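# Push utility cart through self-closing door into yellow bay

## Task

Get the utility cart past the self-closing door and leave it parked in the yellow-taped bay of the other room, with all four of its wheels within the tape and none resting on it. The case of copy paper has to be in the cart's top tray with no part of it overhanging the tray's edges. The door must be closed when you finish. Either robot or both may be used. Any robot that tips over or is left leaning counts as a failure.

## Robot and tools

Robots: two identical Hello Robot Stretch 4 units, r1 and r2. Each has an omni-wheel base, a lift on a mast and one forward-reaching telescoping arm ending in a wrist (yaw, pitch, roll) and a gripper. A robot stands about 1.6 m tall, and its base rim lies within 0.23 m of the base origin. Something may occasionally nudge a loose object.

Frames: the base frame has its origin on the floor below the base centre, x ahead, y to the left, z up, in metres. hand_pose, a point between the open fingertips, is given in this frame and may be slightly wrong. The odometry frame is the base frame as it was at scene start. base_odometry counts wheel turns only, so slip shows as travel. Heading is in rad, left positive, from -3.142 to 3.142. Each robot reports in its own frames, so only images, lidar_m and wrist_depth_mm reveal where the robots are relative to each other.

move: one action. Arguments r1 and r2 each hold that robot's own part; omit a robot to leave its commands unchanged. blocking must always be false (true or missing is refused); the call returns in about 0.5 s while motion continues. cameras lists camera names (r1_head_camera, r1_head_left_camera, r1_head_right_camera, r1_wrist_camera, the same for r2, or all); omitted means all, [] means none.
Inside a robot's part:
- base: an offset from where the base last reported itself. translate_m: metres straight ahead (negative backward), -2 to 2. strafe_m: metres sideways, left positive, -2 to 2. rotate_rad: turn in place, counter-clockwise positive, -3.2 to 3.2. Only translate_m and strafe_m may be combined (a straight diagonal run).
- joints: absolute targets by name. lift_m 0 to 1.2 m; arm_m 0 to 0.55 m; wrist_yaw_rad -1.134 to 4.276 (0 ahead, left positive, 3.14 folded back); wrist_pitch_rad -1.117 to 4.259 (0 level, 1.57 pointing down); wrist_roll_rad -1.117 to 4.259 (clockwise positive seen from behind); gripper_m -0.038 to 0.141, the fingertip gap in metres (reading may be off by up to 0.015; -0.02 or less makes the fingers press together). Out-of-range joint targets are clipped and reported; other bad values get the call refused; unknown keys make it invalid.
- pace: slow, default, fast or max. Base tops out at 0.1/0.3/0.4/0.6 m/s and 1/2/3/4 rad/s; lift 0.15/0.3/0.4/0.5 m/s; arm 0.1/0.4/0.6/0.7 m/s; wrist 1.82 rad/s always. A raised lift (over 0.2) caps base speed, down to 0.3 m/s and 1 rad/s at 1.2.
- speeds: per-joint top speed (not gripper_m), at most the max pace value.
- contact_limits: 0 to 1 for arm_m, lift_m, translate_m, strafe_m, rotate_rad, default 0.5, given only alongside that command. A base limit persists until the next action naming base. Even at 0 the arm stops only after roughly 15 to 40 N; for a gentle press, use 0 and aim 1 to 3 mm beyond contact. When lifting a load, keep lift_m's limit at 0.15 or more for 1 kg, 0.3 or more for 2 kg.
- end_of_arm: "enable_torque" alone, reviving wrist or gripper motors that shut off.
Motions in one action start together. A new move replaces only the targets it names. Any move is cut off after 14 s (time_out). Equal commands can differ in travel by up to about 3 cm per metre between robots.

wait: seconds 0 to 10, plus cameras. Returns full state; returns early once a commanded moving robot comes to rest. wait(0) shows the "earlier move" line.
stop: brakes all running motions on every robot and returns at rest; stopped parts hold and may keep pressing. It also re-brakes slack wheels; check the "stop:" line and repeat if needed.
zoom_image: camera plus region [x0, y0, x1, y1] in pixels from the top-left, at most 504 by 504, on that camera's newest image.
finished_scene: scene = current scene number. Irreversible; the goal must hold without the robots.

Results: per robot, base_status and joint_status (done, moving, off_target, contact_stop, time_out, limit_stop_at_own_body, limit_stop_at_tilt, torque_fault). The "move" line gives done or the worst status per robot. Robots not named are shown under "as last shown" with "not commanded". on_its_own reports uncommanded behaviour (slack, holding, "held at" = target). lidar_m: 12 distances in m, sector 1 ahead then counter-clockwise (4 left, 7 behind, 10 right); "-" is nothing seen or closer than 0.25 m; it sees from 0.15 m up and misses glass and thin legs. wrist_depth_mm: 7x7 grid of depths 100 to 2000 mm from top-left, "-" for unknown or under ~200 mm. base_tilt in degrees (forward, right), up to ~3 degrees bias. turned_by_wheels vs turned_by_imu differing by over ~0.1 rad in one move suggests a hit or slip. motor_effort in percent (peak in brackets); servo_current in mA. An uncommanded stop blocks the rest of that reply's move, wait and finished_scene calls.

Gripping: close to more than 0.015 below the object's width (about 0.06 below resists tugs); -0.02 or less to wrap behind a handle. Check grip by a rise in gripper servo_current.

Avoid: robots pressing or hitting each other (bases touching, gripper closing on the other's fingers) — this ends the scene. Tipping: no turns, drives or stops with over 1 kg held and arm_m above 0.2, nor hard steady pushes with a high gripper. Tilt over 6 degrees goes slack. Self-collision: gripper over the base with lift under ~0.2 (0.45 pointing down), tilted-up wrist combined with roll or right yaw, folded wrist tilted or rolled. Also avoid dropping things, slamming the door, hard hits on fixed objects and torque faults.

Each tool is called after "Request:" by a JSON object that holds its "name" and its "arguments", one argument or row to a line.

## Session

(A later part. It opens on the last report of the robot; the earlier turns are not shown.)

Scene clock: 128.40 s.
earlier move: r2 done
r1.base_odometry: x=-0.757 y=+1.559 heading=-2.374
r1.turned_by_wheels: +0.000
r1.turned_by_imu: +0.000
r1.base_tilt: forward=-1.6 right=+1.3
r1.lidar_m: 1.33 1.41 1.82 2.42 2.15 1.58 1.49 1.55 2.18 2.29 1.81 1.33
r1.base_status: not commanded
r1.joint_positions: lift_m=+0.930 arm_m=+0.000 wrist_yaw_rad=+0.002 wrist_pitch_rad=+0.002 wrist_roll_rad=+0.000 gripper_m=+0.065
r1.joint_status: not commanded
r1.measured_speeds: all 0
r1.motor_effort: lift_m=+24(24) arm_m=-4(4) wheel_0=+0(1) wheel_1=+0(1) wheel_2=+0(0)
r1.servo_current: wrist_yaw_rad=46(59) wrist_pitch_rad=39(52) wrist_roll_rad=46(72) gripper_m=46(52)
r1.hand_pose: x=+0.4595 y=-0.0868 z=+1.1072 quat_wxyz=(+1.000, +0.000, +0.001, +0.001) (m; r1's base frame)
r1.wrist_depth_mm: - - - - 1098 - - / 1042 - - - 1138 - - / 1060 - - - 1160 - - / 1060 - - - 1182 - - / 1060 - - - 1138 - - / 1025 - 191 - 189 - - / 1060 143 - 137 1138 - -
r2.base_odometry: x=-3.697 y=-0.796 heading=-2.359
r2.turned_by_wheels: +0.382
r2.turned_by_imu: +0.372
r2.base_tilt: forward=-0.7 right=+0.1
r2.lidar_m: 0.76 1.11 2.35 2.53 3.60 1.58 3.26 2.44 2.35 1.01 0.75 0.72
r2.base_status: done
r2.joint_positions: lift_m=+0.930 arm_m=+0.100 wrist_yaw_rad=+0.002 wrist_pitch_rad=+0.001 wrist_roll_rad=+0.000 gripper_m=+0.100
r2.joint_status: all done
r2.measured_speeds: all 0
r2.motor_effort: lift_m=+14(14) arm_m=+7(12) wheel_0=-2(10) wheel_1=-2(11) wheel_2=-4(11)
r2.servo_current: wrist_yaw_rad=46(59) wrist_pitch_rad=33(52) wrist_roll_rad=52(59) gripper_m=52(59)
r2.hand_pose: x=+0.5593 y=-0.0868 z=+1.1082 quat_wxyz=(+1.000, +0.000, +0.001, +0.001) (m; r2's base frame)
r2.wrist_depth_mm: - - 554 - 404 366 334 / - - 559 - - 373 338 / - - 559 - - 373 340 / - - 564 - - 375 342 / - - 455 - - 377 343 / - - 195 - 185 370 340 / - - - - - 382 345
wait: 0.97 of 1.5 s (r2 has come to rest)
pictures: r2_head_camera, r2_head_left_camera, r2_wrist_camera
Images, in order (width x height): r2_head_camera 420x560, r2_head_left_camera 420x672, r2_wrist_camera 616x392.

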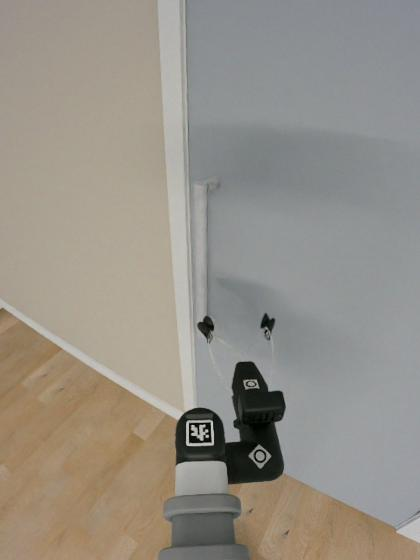

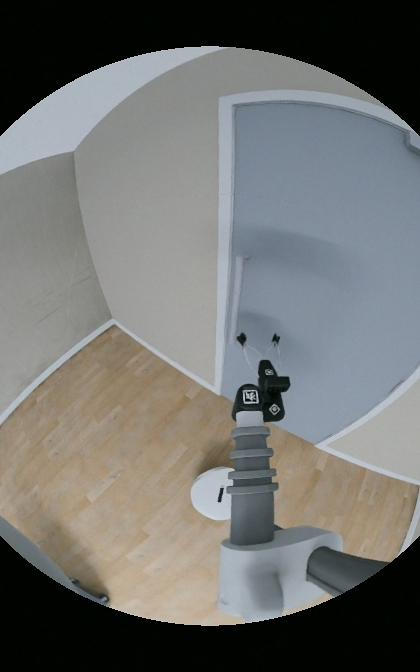

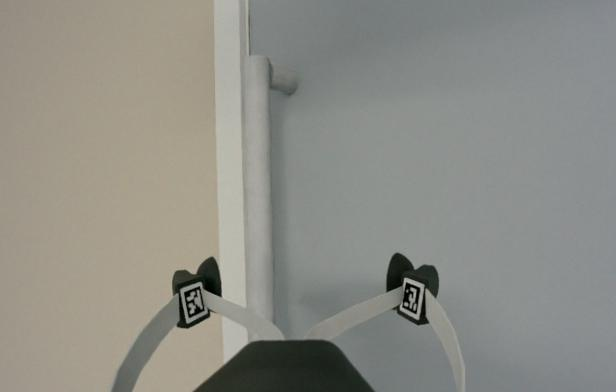

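Request:
{"name": "move", "arguments": {
  "r2": {"base":{"strafe_m":0.044},"joints":{"gripper_m":0.07}},
  "blocking": false,
  "cameras": []
}}

Request:
{"name": "wait", "arguments": {
  "seconds": 1.2,
  "cameras": []
}}

Request:
{"name": "move", "arguments": {
  "r2": {"joints":{"arm_m":0.22},"contact_limits":{"arm_m":0.1}},
  "blocking": false,
  "cameras": []
}}

Request:
{"name": "wait", "arguments": {
  "seconds": 1.5,
  "cameras": ["r2_head_camera","r2_wrist_camera"]
}}

Scene clock: 140.07 s.
move: r2 moving
r1: as last shown
r1.base_tilt: forward=-1.6 right=+1.2
r1.lidar_m: 1.34 1.37 1.83 2.39 2.14 1.57 1.48 1.57 2.16 2.28 1.82 1.36
r1.motor_effort: lift_m=+24(24) arm_m=-4(4) wheel_0=+0(1) wheel_1=+0(0) wheel_2=+0(0)
r1.servo_current: wrist_yaw_rad=46(59) wrist_pitch_rad=39(52) wrist_roll_rad=39(59) gripper_m=39(52)
r1.wrist_depth_mm: - - - - 1118 - - / 1042 - - - 1138 - - / 1060 - - - 1138 - - / 1042 - - - 1138 - - / 1042 - - - 1138 - - / 1042 - 191 - 189 - - / 1078 143 - 137 1118 - -
r2.base_odometry: x=-3.674 y=-0.820 heading=-2.359
r2.turned_by_wheels: +0.000
r2.turned_by_imu: +0.000
r2.base_tilt: forward=-0.7 right=+0.0
r2.lidar_m: 0.79 1.15 2.34 2.50 3.56 1.58 3.30 2.49 2.40 1.03 0.78 0.74
r2.base_status: strafe_m moving
r2.joint_positions: lift_m=+0.930 arm_m=+0.100 wrist_yaw_rad=+0.002 wrist_pitch_rad=+0.001 wrist_roll_rad=+0.000 gripper_m=+0.084
r2.joint_status: gripper_m moving
r2.measured_speeds: translate_m=-0.001 strafe_m=+0.087 rotate_rad=+0.007 lift_m=+0.000 arm_m=+0.000 wrist_yaw_rad=+0.000 wrist_pitch_rad=+0.000 wrist_roll_rad=+0.000
r2.motor_effort: lift_m=+14(14) arm_m=+8(8) wheel_0=-3(11) wheel_1=+2(10) wheel_2=+0(4)
r2.servo_current: wrist_yaw_rad=59(59) wrist_pitch_rad=33(39) wrist_roll_rad=59(65) gripper_m=117(130)
r2.hand_pose: x=+0.5593 y=-0.0868 z=+1.1082 quat_wxyz=(+1.000, +0.000, +0.001, +0.001) (m; r2's base frame)
r2.wrist_depth_mm: - - 559 - - 382 345 / - - 564 452 - 387 349 / - - 564 449 - 384 351 / - - 574 452 - 389 351 / - - 564 455 - 384 357 / - - 192 455 185 387 357 / - - - - - 379 357
pictures: none
No camera images: "cameras" was empty.

Scene clock: 140.70 s.
earlier move: r2 done
r1.base_odometry: x=-0.757 y=+1.559 heading=-2.374
r1.turned_by_wheels: +0.000
r1.turned_by_imu: +0.000
r1.base_tilt: forward=-1.6 right=+1.3
r1.lidar_m: 1.36 1.37 1.84 2.41 2.15 1.55 1.50 1.56 2.18 2.28 1.84 1.34
r1.base_status: not commanded
r1.joint_positions: lift_m=+0.930 arm_m=+0.000 wrist_yaw_rad=+0.002 wrist_pitch_rad=+0.002 wrist_roll_rad=+0.000 gripper_m=+0.065
r1.joint_status: not commanded
r1.measured_speeds: all 0
r1.motor_effort: lift_m=+23(24) arm_m=-3(4) wheel_0=+1(1) wheel_1=+0(0) wheel_2=+0(0)
r1.servo_current: wrist_yaw_rad=52(72) wrist_pitch_rad=39(52) wrist_roll_rad=46(65) gripper_m=46(52)
r1.hand_pose: x=+0.4595 y=-0.0868 z=+1.1072 quat_wxyz=(+1.000, +0.000, +0.001, +0.001) (m; r1's base frame)
r1.wrist_depth_mm: - - - - 1098 - - / 1025 - - - 1160 - - / 1060 - - - 1138 - - / 1060 - - - 1138 - - / 1060 - - - 1118 - - / 1060 - 190 - 189 - - / 1060 143 - 137 1118 - -
r2.base_odometry: x=-3.666 y=-0.827 heading=-2.359
r2.turned_by_wheels: +0.000
r2.turned_by_imu: +0.000
r2.base_tilt: forward=-0.7 right=+0.1
r2.lidar_m: 0.77 1.16 2.32 2.49 3.57 1.55 3.31 2.48 2.42 1.04 0.76 0.73
r2.base_status: done
r2.joint_positions: lift_m=+0.930 arm_m=+0.100 wrist_yaw_rad=+0.002 wrist_pitch_rad=+0.001 wrist_roll_rad=+0.000 gripper_m=+0.070
r2.joint_status: all done
r2.measured_speeds: all 0
r2.motor_effort: lift_m=+14(14) arm_m=+7(8) wheel_0=-1(11) wheel_1=+3(10) wheel_2=+0(4)
r2.servo_current: wrist_yaw_rad=59(59) wrist_pitch_rad=39(46) wrist_roll_rad=39(65) gripper_m=52(130)
r2.hand_pose: x=+0.5593 y=-0.0868 z=+1.1082 quat_wxyz=(+1.000, +0.000, +0.001, +0.001) (m; r2's base frame)
r2.wrist_depth_mm: - - 564 - - 389 355 / - - 574 462 - 389 355 / - - 580 452 - 387 359 / - - - 462 - 392 362 / - - - 466 - 392 364 / - - 189 466 189 389 364 / - - - - - 377 366
wait: 0.63 of 1.2 s (r2 has come to rest)
pictures: none
No camera images: "cameras" was empty.

Scene clock: 141.20 s.
move: r2 moving
r1: as last shown
r1.base_tilt: forward=-1.5 right=+1.3
r1.lidar_m: 1.35 1.38 1.82 2.40 2.15 1.57 1.49 1.57 2.18 2.28 1.85 1.33
r1.motor_effort: lift_m=+24(24) arm_m=-3(4) wheel_0=+0(1) wheel_1=+0(1) wheel_2=+0(0)
r1.servo_current: wrist_yaw_rad=39(52) wrist_pitch_rad=39(46) wrist_roll_rad=65(65) gripper_m=39(46)
r1.wrist_depth_mm: - - - - 1118 - - / 1060 - - - 1118 - - / 1060 - - - 1138 - - / 1042 - - - 1118 - - / 1060 - - - 1118 - - / 1042 - 191 - 189 - - / 1060 142 - 137 1138 - -
r2.base_odometry: x=-3.666 y=-0.827 heading=-2.359
r2.turned_by_wheels: +0.000
r2.turned_by_imu: +0.000
r2.base_tilt: forward=-0.7 right=+0.1
r2.lidar_m: 0.78 1.17 2.32 2.46 3.55 1.58 3.29 2.48 2.41 1.01 0.79 0.73
r2.base_status: not commanded
r2.joint_positions: lift_m=+0.930 arm_m=+0.151 wrist_yaw_rad=+0.002 wrist_pitch_rad=+0.001 wrist_roll_rad=+0.000 gripper_m=+0.070
r2.joint_status: arm_m moving
r2.measured_speeds: translate_m=+0.000 strafe_m=+0.000 rotate_rad=+0.000 lift_m=+0.000 arm_m=+0.195 wrist_yaw_rad=+0.000 wrist_pitch_rad=+0.000 wrist_roll_rad=+0.000
r2.motor_effort: lift_m=+14(14) arm_m=+9(12) wheel_0=-2(2) wheel_1=+2(3) wheel_2=+0(0)
r2.servo_current: wrist_yaw_rad=39(59) wrist_pitch_rad=46(46) wrist_roll_rad=52(52) gripper_m=46(59)
r2.contact_limits: arm_m 0.1
r2.hand_pose: x=+0.6101 y=-0.0868 z=+1.1082 quat_wxyz=(+1.000, +0.000, +0.001, +0.001) (m; r2's base frame)
r2.wrist_depth_mm: - - 521 496 389 357 320 / - - 525 452 394 359 327 / - - 525 410 397 362 325 / - - 535 407 397 364 332 / - - 525 410 397 366 334 / - - 189 410 189 366 329 / - - - - - 349 336
pictures: none
No camera images: "cameras" was empty.

Scene clock: 142.07 s.
earlier move: r2 done
r1.base_odometry: x=-0.757 y=+1.559 heading=-2.374
r1.turned_by_wheels: +0.000
r1.turned_by_imu: +0.000
r1.base_tilt: forward=-1.6 right=+1.3
r1.lidar_m: 1.35 1.40 1.83 2.43 2.15 1.57 1.48 1.56 2.18 2.27 1.83 1.36
r1.base_status: not commanded
r1.joint_positions: lift_m=+0.930 arm_m=+0.000 wrist_yaw_rad=+0.002 wrist_pitch_rad=+0.002 wrist_roll_rad=+0.000 gripper_m=+0.065
r1.joint_status: not commanded
r1.measured_speeds: all 0
r1.motor_effort: lift_m=+24(24) arm_m=-4(4) wheel_0=+1(1) wheel_1=+0(1) wheel_2=+0(0)
r1.servo_current: wrist_yaw_rad=46(65) wrist_pitch_rad=46(46) wrist_roll_rad=33(65) gripper_m=46(52)
r1.hand_pose: x=+0.4595 y=-0.0868 z=+1.1072 quat_wxyz=(+1.000, +0.000, +0.001, +0.001) (m; r1's base frame)
r1.wrist_depth_mm: - - - - 1118 - - / 1042 - - - 1138 - - / 1060 - - - 1138 - - / 1060 - - - 1138 - - / 1060 - - - 1160 - - / 1042 - 191 - 189 - - / 1078 143 - 137 1160 - -
r2.base_odometry: x=-3.666 y=-0.827 heading=-2.359
r2.turned_by_wheels: +0.000
r2.turned_by_imu: +0.000
r2.base_tilt: forward=-0.7 right=+0.1
r2.lidar_m: 0.79 1.15 2.32 2.47 3.53 1.54 3.27 2.49 2.41 1.02 0.78 0.73
r2.base_status: not commanded
r2.joint_positions: lift_m=+0.930 arm_m=+0.220 wrist_yaw_rad=+0.002 wrist_pitch_rad=+0.001 wrist_roll_rad=+0.000 gripper_m=+0.070
r2.joint_status: all done
r2.measured_speeds: all 0
r2.motor_effort: lift_m=+14(14) arm_m=+7(12) wheel_0=-2(2) wheel_1=+3(3) wheel_2=+0(0)
r2.servo_current: wrist_yaw_rad=39(59) wrist_pitch_rad=39(46) wrist_roll_rad=46(65) gripper_m=59(65)
r2.contact_limits: arm_m 0.1
r2.hand_pose: x=+0.6793 y=-0.0868 z=+1.1082 quat_wxyz=(+1.000, +0.000, +0.001, +0.001) (m; r2's base frame)
r2.wrist_depth_mm: - - 445 368 343 301 271 / - - 436 377 345 303 274 / - - 449 377 347 304 278 / - - 449 382 353 306 274 / - - 452 342 347 307 279 / - - 189 338 194 304 277 / - - - - 342 293 281
wait: 0.87 of 1.5 s (r2 has come to rest)
pictures: r2_head_camera, r2_wrist_camera
Images, in order (width x height): r2_head_camera 420x560, r2_wrist_camera 616x392.

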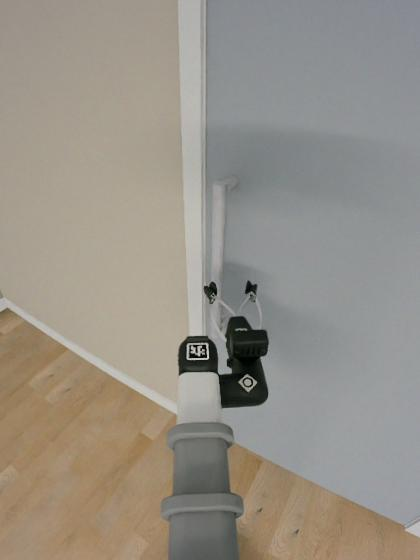

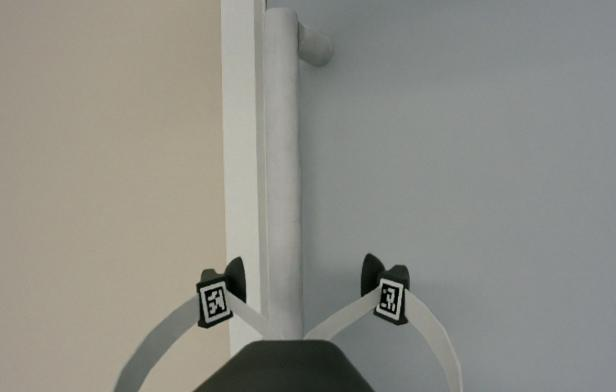

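Request:
{"name": "move", "arguments": {
  "r2": {"base":{"strafe_m":0.013},"joints":{"arm_m":0.305},"contact_limits":{"arm_m":0.1}},
  "blocking": false,
  "cameras": []
}}

Request:
{"name": "wait", "arguments": {
  "seconds": 0.6,
  "cameras": []
}}

Request:
{"name": "wait", "arguments": {
  "seconds": 0.7,
  "cameras": ["r2_head_camera","r2_wrist_camera"]
}}

Scene clock: 148.10 s.
move: r2 moving
r1: as last shown
r1.base_tilt: forward=-1.5 right=+1.3
r1.lidar_m: 1.33 1.41 1.83 2.40 2.14 1.55 1.49 1.58 2.16 2.27 1.83 1.35
r1.motor_effort: lift_m=+24(24) arm_m=-4(4) wheel_0=+1(1) wheel_1=+0(0) wheel_2=+0(0)
r1.servo_current: wrist_yaw_rad=46(65) wrist_pitch_rad=46(52) wrist_roll_rad=33(72) gripper_m=46(46)
r1.wrist_depth_mm: - - - - 1098 - - / 1060 - - - 1118 - - / 1042 - - - 1138 - - / 1060 - - - 1138 - - / 1042 - - - 1138 - - / 1042 - 191 - 189 - - / 1042 143 - 137 1138 - -
r2.base_odometry: x=-3.657 y=-0.837 heading=-2.359
r2.turned_by_wheels: +0.000
r2.turned_by_imu: +0.000
r2.base_tilt: forward=-0.7 right=+0.0
r2.lidar_m: 0.76 1.18 2.32 2.46 3.52 1.57 3.35 2.50 2.43 1.03 0.78 0.76
r2.base_status: strafe_m moving
r2.joint_positions: lift_m=+0.930 arm_m=+0.270 wrist_yaw_rad=+0.002 wrist_pitch_rad=+0.001 wrist_roll_rad=+0.000 gripper_m=+0.070
r2.joint_status: arm_m moving
r2.measured_speeds: translate_m=+0.000 strafe_m=+0.000 rotate_rad=+0.000 lift_m=+0.000 arm_m=+0.174 wrist_yaw_rad=+0.000 wrist_pitch_rad=+0.000 wrist_roll_rad=+0.000
r2.motor_effort: lift_m=+14(14) arm_m=+7(13) wheel_0=-7(11) wheel_1=+2(11) wheel_2=+0(1)
r2.servo_current: wrist_yaw_rad=46(52) wrist_pitch_rad=39(46) wrist_roll_rad=39(52) gripper_m=65(65)
r2.contact_limits: arm_m 0.1
r2.hand_pose: x=+0.7293 y=-0.0868 z=+1.1082 quat_wxyz=(+1.000, +0.000, +0.001, +0.001) (m; r2's base frame)
r2.wrist_depth_mm: - - 415 294 312 271 248 / - - 436 294 312 274 246 / - - 439 296 315 274 247 / - - 445 347 317 277 253 / - - 449 349 315 279 254 / - - 191 293 195 276 255 / - - 459 - 312 271 256
pictures: none
No camera images: "cameras" was empty.

Scene clock: 148.70 s.
earlier move: r2 moving
r1.base_odometry: x=-0.757 y=+1.559 heading=-2.374
r1.turned_by_wheels: +0.000
r1.turned_by_imu: +0.000
r1.base_tilt: forward=-1.6 right=+1.3
r1.lidar_m: 1.34 1.39 1.81 2.41 2.19 1.58 1.49 1.57 2.18 2.28 1.84 1.33
r1.base_status: not commanded
r1.joint_positions: lift_m=+0.930 arm_m=+0.000 wrist_yaw_rad=+0.002 wrist_pitch_rad=+0.002 wrist_roll_rad=+0.000 gripper_m=+0.065
r1.joint_status: not commanded
r1.measured_speeds: all 0
r1.motor_effort: lift_m=+24(24) arm_m=-4(4) wheel_0=+0(1) wheel_1=+0(0) wheel_2=+0(0)
r1.servo_current: wrist_yaw_rad=46(72) wrist_pitch_rad=39(52) wrist_roll_rad=72(72) gripper_m=46(46)
r1.hand_pose: x=+0.4595 y=-0.0868 z=+1.1072 quat_wxyz=(+1.000, +0.000, +0.001, +0.001) (m; r1's base frame)
r1.wrist_depth_mm: - - - - 1098 - - / 1042 - - - 1138 - - / 1042 - - - 1138 - - / 1042 - - - 1160 - - / 1042 - - - 1160 - - / 1060 - 191 - 189 - - / 1060 143 - 137 1160 - -
r2.base_odometry: x=-3.657 y=-0.837 heading=-2.359
r2.turned_by_wheels: +0.000
r2.turned_by_imu: +0.000
r2.base_tilt: forward=-0.7 right=+0.0
r2.lidar_m: 0.78 1.15 2.32 2.45 3.52 1.57 3.34 2.49 2.41 1.03 0.77 0.74
r2.base_status: done
r2.joint_positions: lift_m=+0.930 arm_m=+0.305 wrist_yaw_rad=+0.002 wrist_pitch_rad=+0.001 wrist_roll_rad=+0.000 gripper_m=+0.070
r2.joint_status: arm_m moving
r2.measured_speeds: all 0
r2.motor_effort: lift_m=+14(14) arm_m=+7(13) wheel_0=-4(11) wheel_1=+2(11) wheel_2=+0(1)
r2.servo_current: wrist_yaw_rad=46(65) wrist_pitch_rad=39(46) wrist_roll_rad=52(65) gripper_m=52(65)
r2.contact_limits: arm_m 0.1
r2.hand_pose: x=+0.7643 y=-0.0868 z=+1.1082 quat_wxyz=(+1.000, +0.000, +0.001, +0.001) (m; r2's base frame)
r2.wrist_depth_mm: - 455 370 251 277 245 220 / - 459 373 252 279 244 222 / - 462 375 252 281 245 224 / - 466 379 252 283 247 226 / - 473 382 253 281 248 226 / - 466 191 252 194 246 228 / - 139 413 - 277 237 229
wait: 0.60 s; no rest
pictures: none
No camera images: "cameras" was empty.

Scene clock: 148.80 s.
earlier move: r2 done
r1.base_odometry: x=-0.757 y=+1.559 heading=-2.374
r1.turned_by_wheels: +0.000
r1.turned_by_imu: +0.000
r1.base_tilt: forward=-1.6 right=+1.3
r1.lidar_m: 1.35 1.38 1.83 2.40 2.14 1.55 1.47 1.55 2.19 2.30 1.86 1.36
r1.base_status: not commanded
r1.joint_positions: lift_m=+0.930 arm_m=+0.000 wrist_yaw_rad=+0.002 wrist_pitch_rad=+0.002 wrist_roll_rad=+0.000 gripper_m=+0.065
r1.joint_status: not commanded
r1.measured_speeds: all 0
r1.motor_effort: lift_m=+23(24) arm_m=-3(4) wheel_0=+0(1) wheel_1=+0(0) wheel_2=+0(0)
r1.servo_current: wrist_yaw_rad=52(72) wrist_pitch_rad=33(52) wrist_roll_rad=46(72) gripper_m=46(46)
r1.hand_pose: x=+0.4595 y=-0.0868 z=+1.1072 quat_wxyz=(+1.000, +0.000, +0.001, +0.001) (m; r1's base frame)
r1.wrist_depth_mm: - - - - 1118 - - / 1008 - - - 1160 - - / 1042 - - - 1160 - - / 1042 - - - 1138 - - / 1060 - - - 1118 - - / 1060 - 190 - 190 - - / 1060 143 - 136 1138 - -
r2.base_odometry: x=-3.657 y=-0.837 heading=-2.359
r2.turned_by_wheels: +0.000
r2.turned_by_imu: +0.000
r2.base_tilt: forward=-0.7 right=+0.0
r2.lidar_m: 0.79 1.14 2.31 2.44 3.53 1.56 3.31 2.50 2.40 1.04 0.76 0.76
r2.base_status: done
r2.joint_positions: lift_m=+0.930 arm_m=+0.305 wrist_yaw_rad=+0.002 wrist_pitch_rad=+0.001 wrist_roll_rad=+0.000 gripper_m=+0.070
r2.joint_status: all done
r2.measured_speeds: all 0
r2.motor_effort: lift_m=+14(14) arm_m=+7(13) wheel_0=-4(11) wheel_1=+2(11) wheel_2=+0(1)
r2.servo_current: wrist_yaw_rad=39(65) wrist_pitch_rad=39(46) wrist_roll_rad=46(65) gripper_m=59(65)
r2.contact_limits: arm_m 0.1
r2.hand_pose: x=+0.7643 y=-0.0868 z=+1.1082 quat_wxyz=(+1.000, +0.000, +0.001, +0.001) (m; r2's base frame)
r2.wrist_depth_mm: - 459 368 252 277 247 220 / - 459 373 251 279 244 221 / - 466 377 251 281 245 224 / - 469 379 252 283 247 225 / - 469 382 253 281 248 226 / - 466 191 253 195 245 227 / - 139 415 - 278 237 229
wait: 0.10 of 0.7 s (r2 has come to rest)
pictures: r2_head_camera, r2_wrist_camera
Images, in order (width x height): r2_head_camera 420x560, r2_wrist_camera 616x392.

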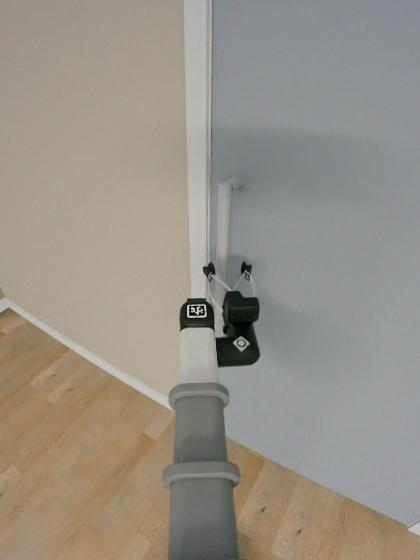

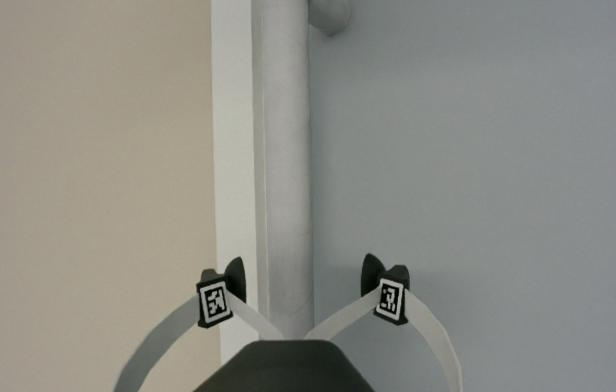

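Request:
{"name": "move", "arguments": {
  "r2": {"base":{"strafe_m":0.008},"joints":{"arm_m":0.345},"contact_limits":{"arm_m":0.1}},
  "blocking": false,
  "cameras": []
}}

Request:
{"name": "wait", "arguments": {
  "seconds": 0.9,
  "cameras": ["r2_wrist_camera"]
}}

Request:
{"name": "move", "arguments": {
  "r2": {"joints":{"gripper_m":-0.02}},
  "blocking": false,
  "cameras": []
}}

Request:
{"name": "wait", "arguments": {
  "seconds": 1.5,
  "cameras": ["r2_wrist_camera","r2_head_left_camera"]
}}

Scene clock: 155.10 s.
move: r2 moving
r1: as last shown
r1.lidar_m: 1.34 1.36 1.84 2.40 2.12 1.57 1.49 1.56 2.17 2.28 1.80 1.35
r1.motor_effort: lift_m=+23(24) arm_m=-4(4) wheel_0=+0(1) wheel_1=+0(0) wheel_2=+0(0)
r1.servo_current: wrist_yaw_rad=59(65) wrist_pitch_rad=46(46) wrist_roll_rad=26(65) gripper_m=33(46)
r1.wrist_depth_mm: - - - - 1078 - - / 1042 - - - 1138 - - / 1042 - - - 1160 - - / 1042 - - - 1138 - - / 1060 - - - 1138 - - / 1042 - 190 - 189 - - / 1060 143 - 137 1118 - -
r2.base_odometry: x=-3.652 y=-0.842 heading=-2.359
r2.turned_by_wheels: +0.000
r2.turned_by_imu: +0.001
r2.base_tilt: forward=-0.7 right=+0.1
r2.lidar_m: 0.78 1.20 2.31 2.46 3.54 1.53 3.33 2.51 2.43 1.07 0.76 0.75
r2.base_status: strafe_m moving
r2.joint_positions: lift_m=+0.930 arm_m=+0.341 wrist_yaw_rad=+0.002 wrist_pitch_rad=+0.001 wrist_roll_rad=+0.000 gripper_m=+0.070
r2.joint_status: arm_m moving
r2.measured_speeds: translate_m=+0.000 strafe_m=+0.000 rotate_rad=+0.000 lift_m=+0.000 arm_m=+0.058 wrist_yaw_rad=+0.000 wrist_pitch_rad=+0.000 wrist_roll_rad=+0.000
r2.motor_effort: lift_m=+14(14) arm_m=+5(11) wheel_0=+3(10) wheel_1=+2(9) wheel_2=+0(1)
r2.servo_current: wrist_yaw_rad=52(52) wrist_pitch_rad=39(46) wrist_roll_rad=46(59) gripper_m=52(59)
r2.contact_limits: arm_m 0.1
r2.hand_pose: x=+0.8009 y=-0.0868 z=+1.1082 quat_wxyz=(+1.000, +0.000, +0.001, +0.001) (m; r2's base frame)
r2.wrist_depth_mm: - 442 332 211 251 218 200 / - 430 336 214 253 220 204 / - 436 336 218 255 222 202 / - 442 342 217 258 224 204 / - 445 343 218 253 224 206 / - 449 193 213 195 223 206 / - 427 384 - 255 218 206
pictures: none
No camera images: "cameras" was empty.

Scene clock: 155.50 s.
earlier move: r2 done
r1.base_odometry: x=-0.757 y=+1.559 heading=-2.374
r1.turned_by_wheels: +0.000
r1.turned_by_imu: +0.000
r1.base_tilt: forward=-1.6 right=+1.3
r1.lidar_m: 1.35 1.40 1.83 2.39 2.13 1.57 1.49 1.56 2.15 2.29 1.84 1.34
r1.base_status: not commanded
r1.joint_positions: lift_m=+0.930 arm_m=+0.000 wrist_yaw_rad=+0.002 wrist_pitch_rad=+0.002 wrist_roll_rad=+0.000 gripper_m=+0.065
r1.joint_status: not commanded
r1.measured_speeds: all 0
r1.motor_effort: lift_m=+24(24) arm_m=-4(4) wheel_0=+0(1) wheel_1=+0(1) wheel_2=+0(0)
r1.servo_current: wrist_yaw_rad=46(65) wrist_pitch_rad=39(46) wrist_roll_rad=52(65) gripper_m=39(52)
r1.hand_pose: x=+0.4595 y=-0.0868 z=+1.1072 quat_wxyz=(+1.000, +0.000, +0.001, +0.001) (m; r1's base frame)
r1.wrist_depth_mm: - - - - 1118 - - / 1042 - - - 1138 - - / 1042 - - - 1138 - - / 1025 - - - 1118 - - / 1060 - - - 1138 - - / 1060 - 190 - 189 - - / 1078 143 - 137 1118 - -
r2.base_odometry: x=-3.652 y=-0.842 heading=-2.359
r2.turned_by_wheels: +0.000
r2.turned_by_imu: +0.000
r2.base_tilt: forward=-0.6 right=+0.0
r2.lidar_m: 0.76 1.18 2.31 2.45 3.52 1.53 3.32 2.51 2.42 1.02 0.79 0.76
r2.base_status: done
r2.joint_positions: lift_m=+0.930 arm_m=+0.345 wrist_yaw_rad=+0.002 wrist_pitch_rad=+0.001 wrist_roll_rad=+0.000 gripper_m=+0.070
r2.joint_status: all done
r2.measured_speeds: all 0
r2.motor_effort: lift_m=+14(14) arm_m=+8(11) wheel_0=-1(10) wheel_1=+2(9) wheel_2=+0(1)
r2.servo_current: wrist_yaw_rad=46(59) wrist_pitch_rad=39(46) wrist_roll_rad=33(59) gripper_m=59(65)
r2.contact_limits: arm_m 0.1
r2.hand_pose: x=+0.8043 y=-0.0868 z=+1.1082 quat_wxyz=(+1.000, +0.000, +0.001, +0.001) (m; r2's base frame)
r2.wrist_depth_mm: - 439 329 206 247 216 197 / - 427 330 214 250 217 199 / - 433 334 212 252 219 200 / - 433 338 213 253 220 200 / - 439 340 213 249 220 202 / - 445 191 210 195 219 203 / - 153 377 - 252 215 203
wait: 0.40 of 0.9 s (r2 has come to rest)
pictures: r2_wrist_camera
Images, in order (width x height): r2_wrist_camera 616x392.

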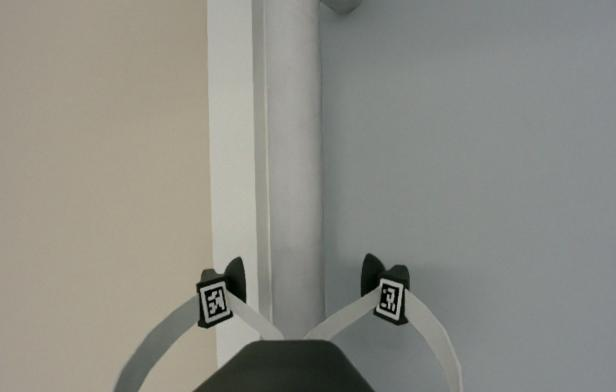

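Scene clock: 156.00 s.
move: r2 moving
r1: as last shown
r1.lidar_m: 1.34 1.40 1.84 2.40 2.15 1.53 1.49 1.55 2.19 2.27 1.84 1.35
r1.motor_effort: lift_m=+24(24) arm_m=-3(4) wheel_0=+0(1) wheel_1=+0(0) wheel_2=+0(0)
r1.servo_current: wrist_yaw_rad=39(65) wrist_pitch_rad=46(52) wrist_roll_rad=39(59) gripper_m=46(46)
r1.wrist_depth_mm: - - - - 1098 - - / 1042 - - - 1118 - - / 1060 - - - 1138 - - / 1060 - - - 1138 - - / 1060 - - - 1160 - - / 1060 - 190 - 189 - - / 1060 143 - 137 1138 - -
r2.base_odometry: x=-3.652 y=-0.842 heading=-2.359
r2.turned_by_wheels: +0.000
r2.turned_by_imu: +0.000
r2.base_tilt: forward=-0.7 right=+0.1
r2.lidar_m: 0.79 1.17 2.32 2.45 3.50 1.56 3.34 2.50 2.43 1.03 0.78 0.76
r2.base_status: not commanded
r2.joint_positions: lift_m=+0.930 arm_m=+0.345 wrist_yaw_rad=+0.002 wrist_pitch_rad=+0.001 wrist_roll_rad=+0.000 gripper_m=+0.051
r2.joint_status: gripper_m moving
r2.measured_speeds: all 0
r2.motor_effort: lift_m=+14(14) arm_m=+7(8) wheel_0=-1(1) wheel_1=+2(2) wheel_2=+0(0)
r2.servo_current: wrist_yaw_rad=52(59) wrist_pitch_rad=39(39) wrist_roll_rad=46(52) gripper_m=111(130)
r2.contact_limits: arm_m 0.1
r2.hand_pose: x=+0.8043 y=-0.0868 z=+1.1082 quat_wxyz=(+1.000, +0.000, +0.001, +0.001) (m; r2's base frame)
r2.wrist_depth_mm: - 436 327 206 248 216 196 / - 427 330 213 250 217 199 / - 430 332 211 251 219 200 / - 430 338 212 254 220 201 / - 436 340 214 249 222 202 / - 445 193 208 194 219 203 / - 145 347 - 252 216 204
pictures: none
No camera images: "cameras" was empty.

Scene clock: 157.13 s.
earlier move: r2 done
r1.base_odometry: x=-0.757 y=+1.559 heading=-2.374
r1.turned_by_wheels: +0.000
r1.turned_by_imu: +0.000
r1.base_tilt: forward=-1.6 right=+1.2
r1.lidar_m: 1.34 1.40 1.85 2.42 2.14 1.56 1.49 1.56 2.19 2.28 1.82 1.35
r1.base_status: not commanded
r1.joint_positions: lift_m=+0.930 arm_m=+0.000 wrist_yaw_rad=+0.002 wrist_pitch_rad=+0.002 wrist_roll_rad=+0.000 gripper_m=+0.065
r1.joint_status: not commanded
r1.measured_speeds: all 0
r1.motor_effort: lift_m=+24(24) arm_m=-4(4) wheel_0=+1(1) wheel_1=+0(0) wheel_2=+0(0)
r1.servo_current: wrist_yaw_rad=46(78) wrist_pitch_rad=39(52) wrist_roll_rad=52(65) gripper_m=46(46)
r1.hand_pose: x=+0.4595 y=-0.0868 z=+1.1072 quat_wxyz=(+1.000, +0.000, +0.001, +0.001) (m; r1's base frame)
r1.wrist_depth_mm: - - - - 1098 - - / 1042 - - - 1138 - - / 1060 - - - 1138 - - / 1060 - - - 1160 - - / 1042 - - - 1182 - - / 1078 - 190 - 189 - - / 1042 143 - 137 1118 - -
r2.base_odometry: x=-3.652 y=-0.842 heading=-2.359
r2.turned_by_wheels: +0.000
r2.turned_by_imu: +0.000
r2.base_tilt: forward=-0.7 right=+0.0
r2.lidar_m: 0.78 1.19 2.30 2.43 3.52 1.56 3.33 2.50 2.43 1.03 0.79 0.76
r2.base_status: not commanded
r2.joint_positions: lift_m=+0.930 arm_m=+0.345 wrist_yaw_rad=+0.002 wrist_pitch_rad=+0.001 wrist_roll_rad=+0.000 gripper_m=-0.018
r2.joint_status: all done
r2.measured_speeds: all 0
r2.motor_effort: lift_m=+14(14) arm_m=+4(8) wheel_0=+0(1) wheel_1=+2(2) wheel_2=+0(1)
r2.servo_current: wrist_yaw_rad=46(59) wrist_pitch_rad=39(46) wrist_roll_rad=52(52) gripper_m=176(319)
r2.contact_limits: arm_m 0.1
r2.hand_pose: x=+0.8045 y=-0.0868 z=+1.1082 quat_wxyz=(+1.000, +0.000, +0.001, +0.001) (m; r2's base frame)
r2.wrist_depth_mm: - 442 330 206 248 215 196 / - 427 334 206 249 217 198 / - 430 336 207 252 218 198 / - 436 336 207 254 220 200 / - 445 342 208 251 221 202 / - 430 184 206 181 217 204 / - 156 382 - 248 211 203
wait: 1.13 of 1.5 s (r2 has come to rest)
pictures: r2_head_left_camera, r2_wrist_camera
Images, in order (width x height): r2_head_left_camera 420x672, r2_wrist_camera 616x392.

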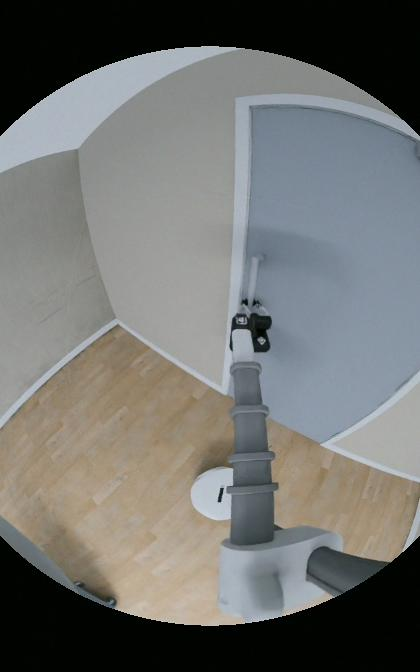

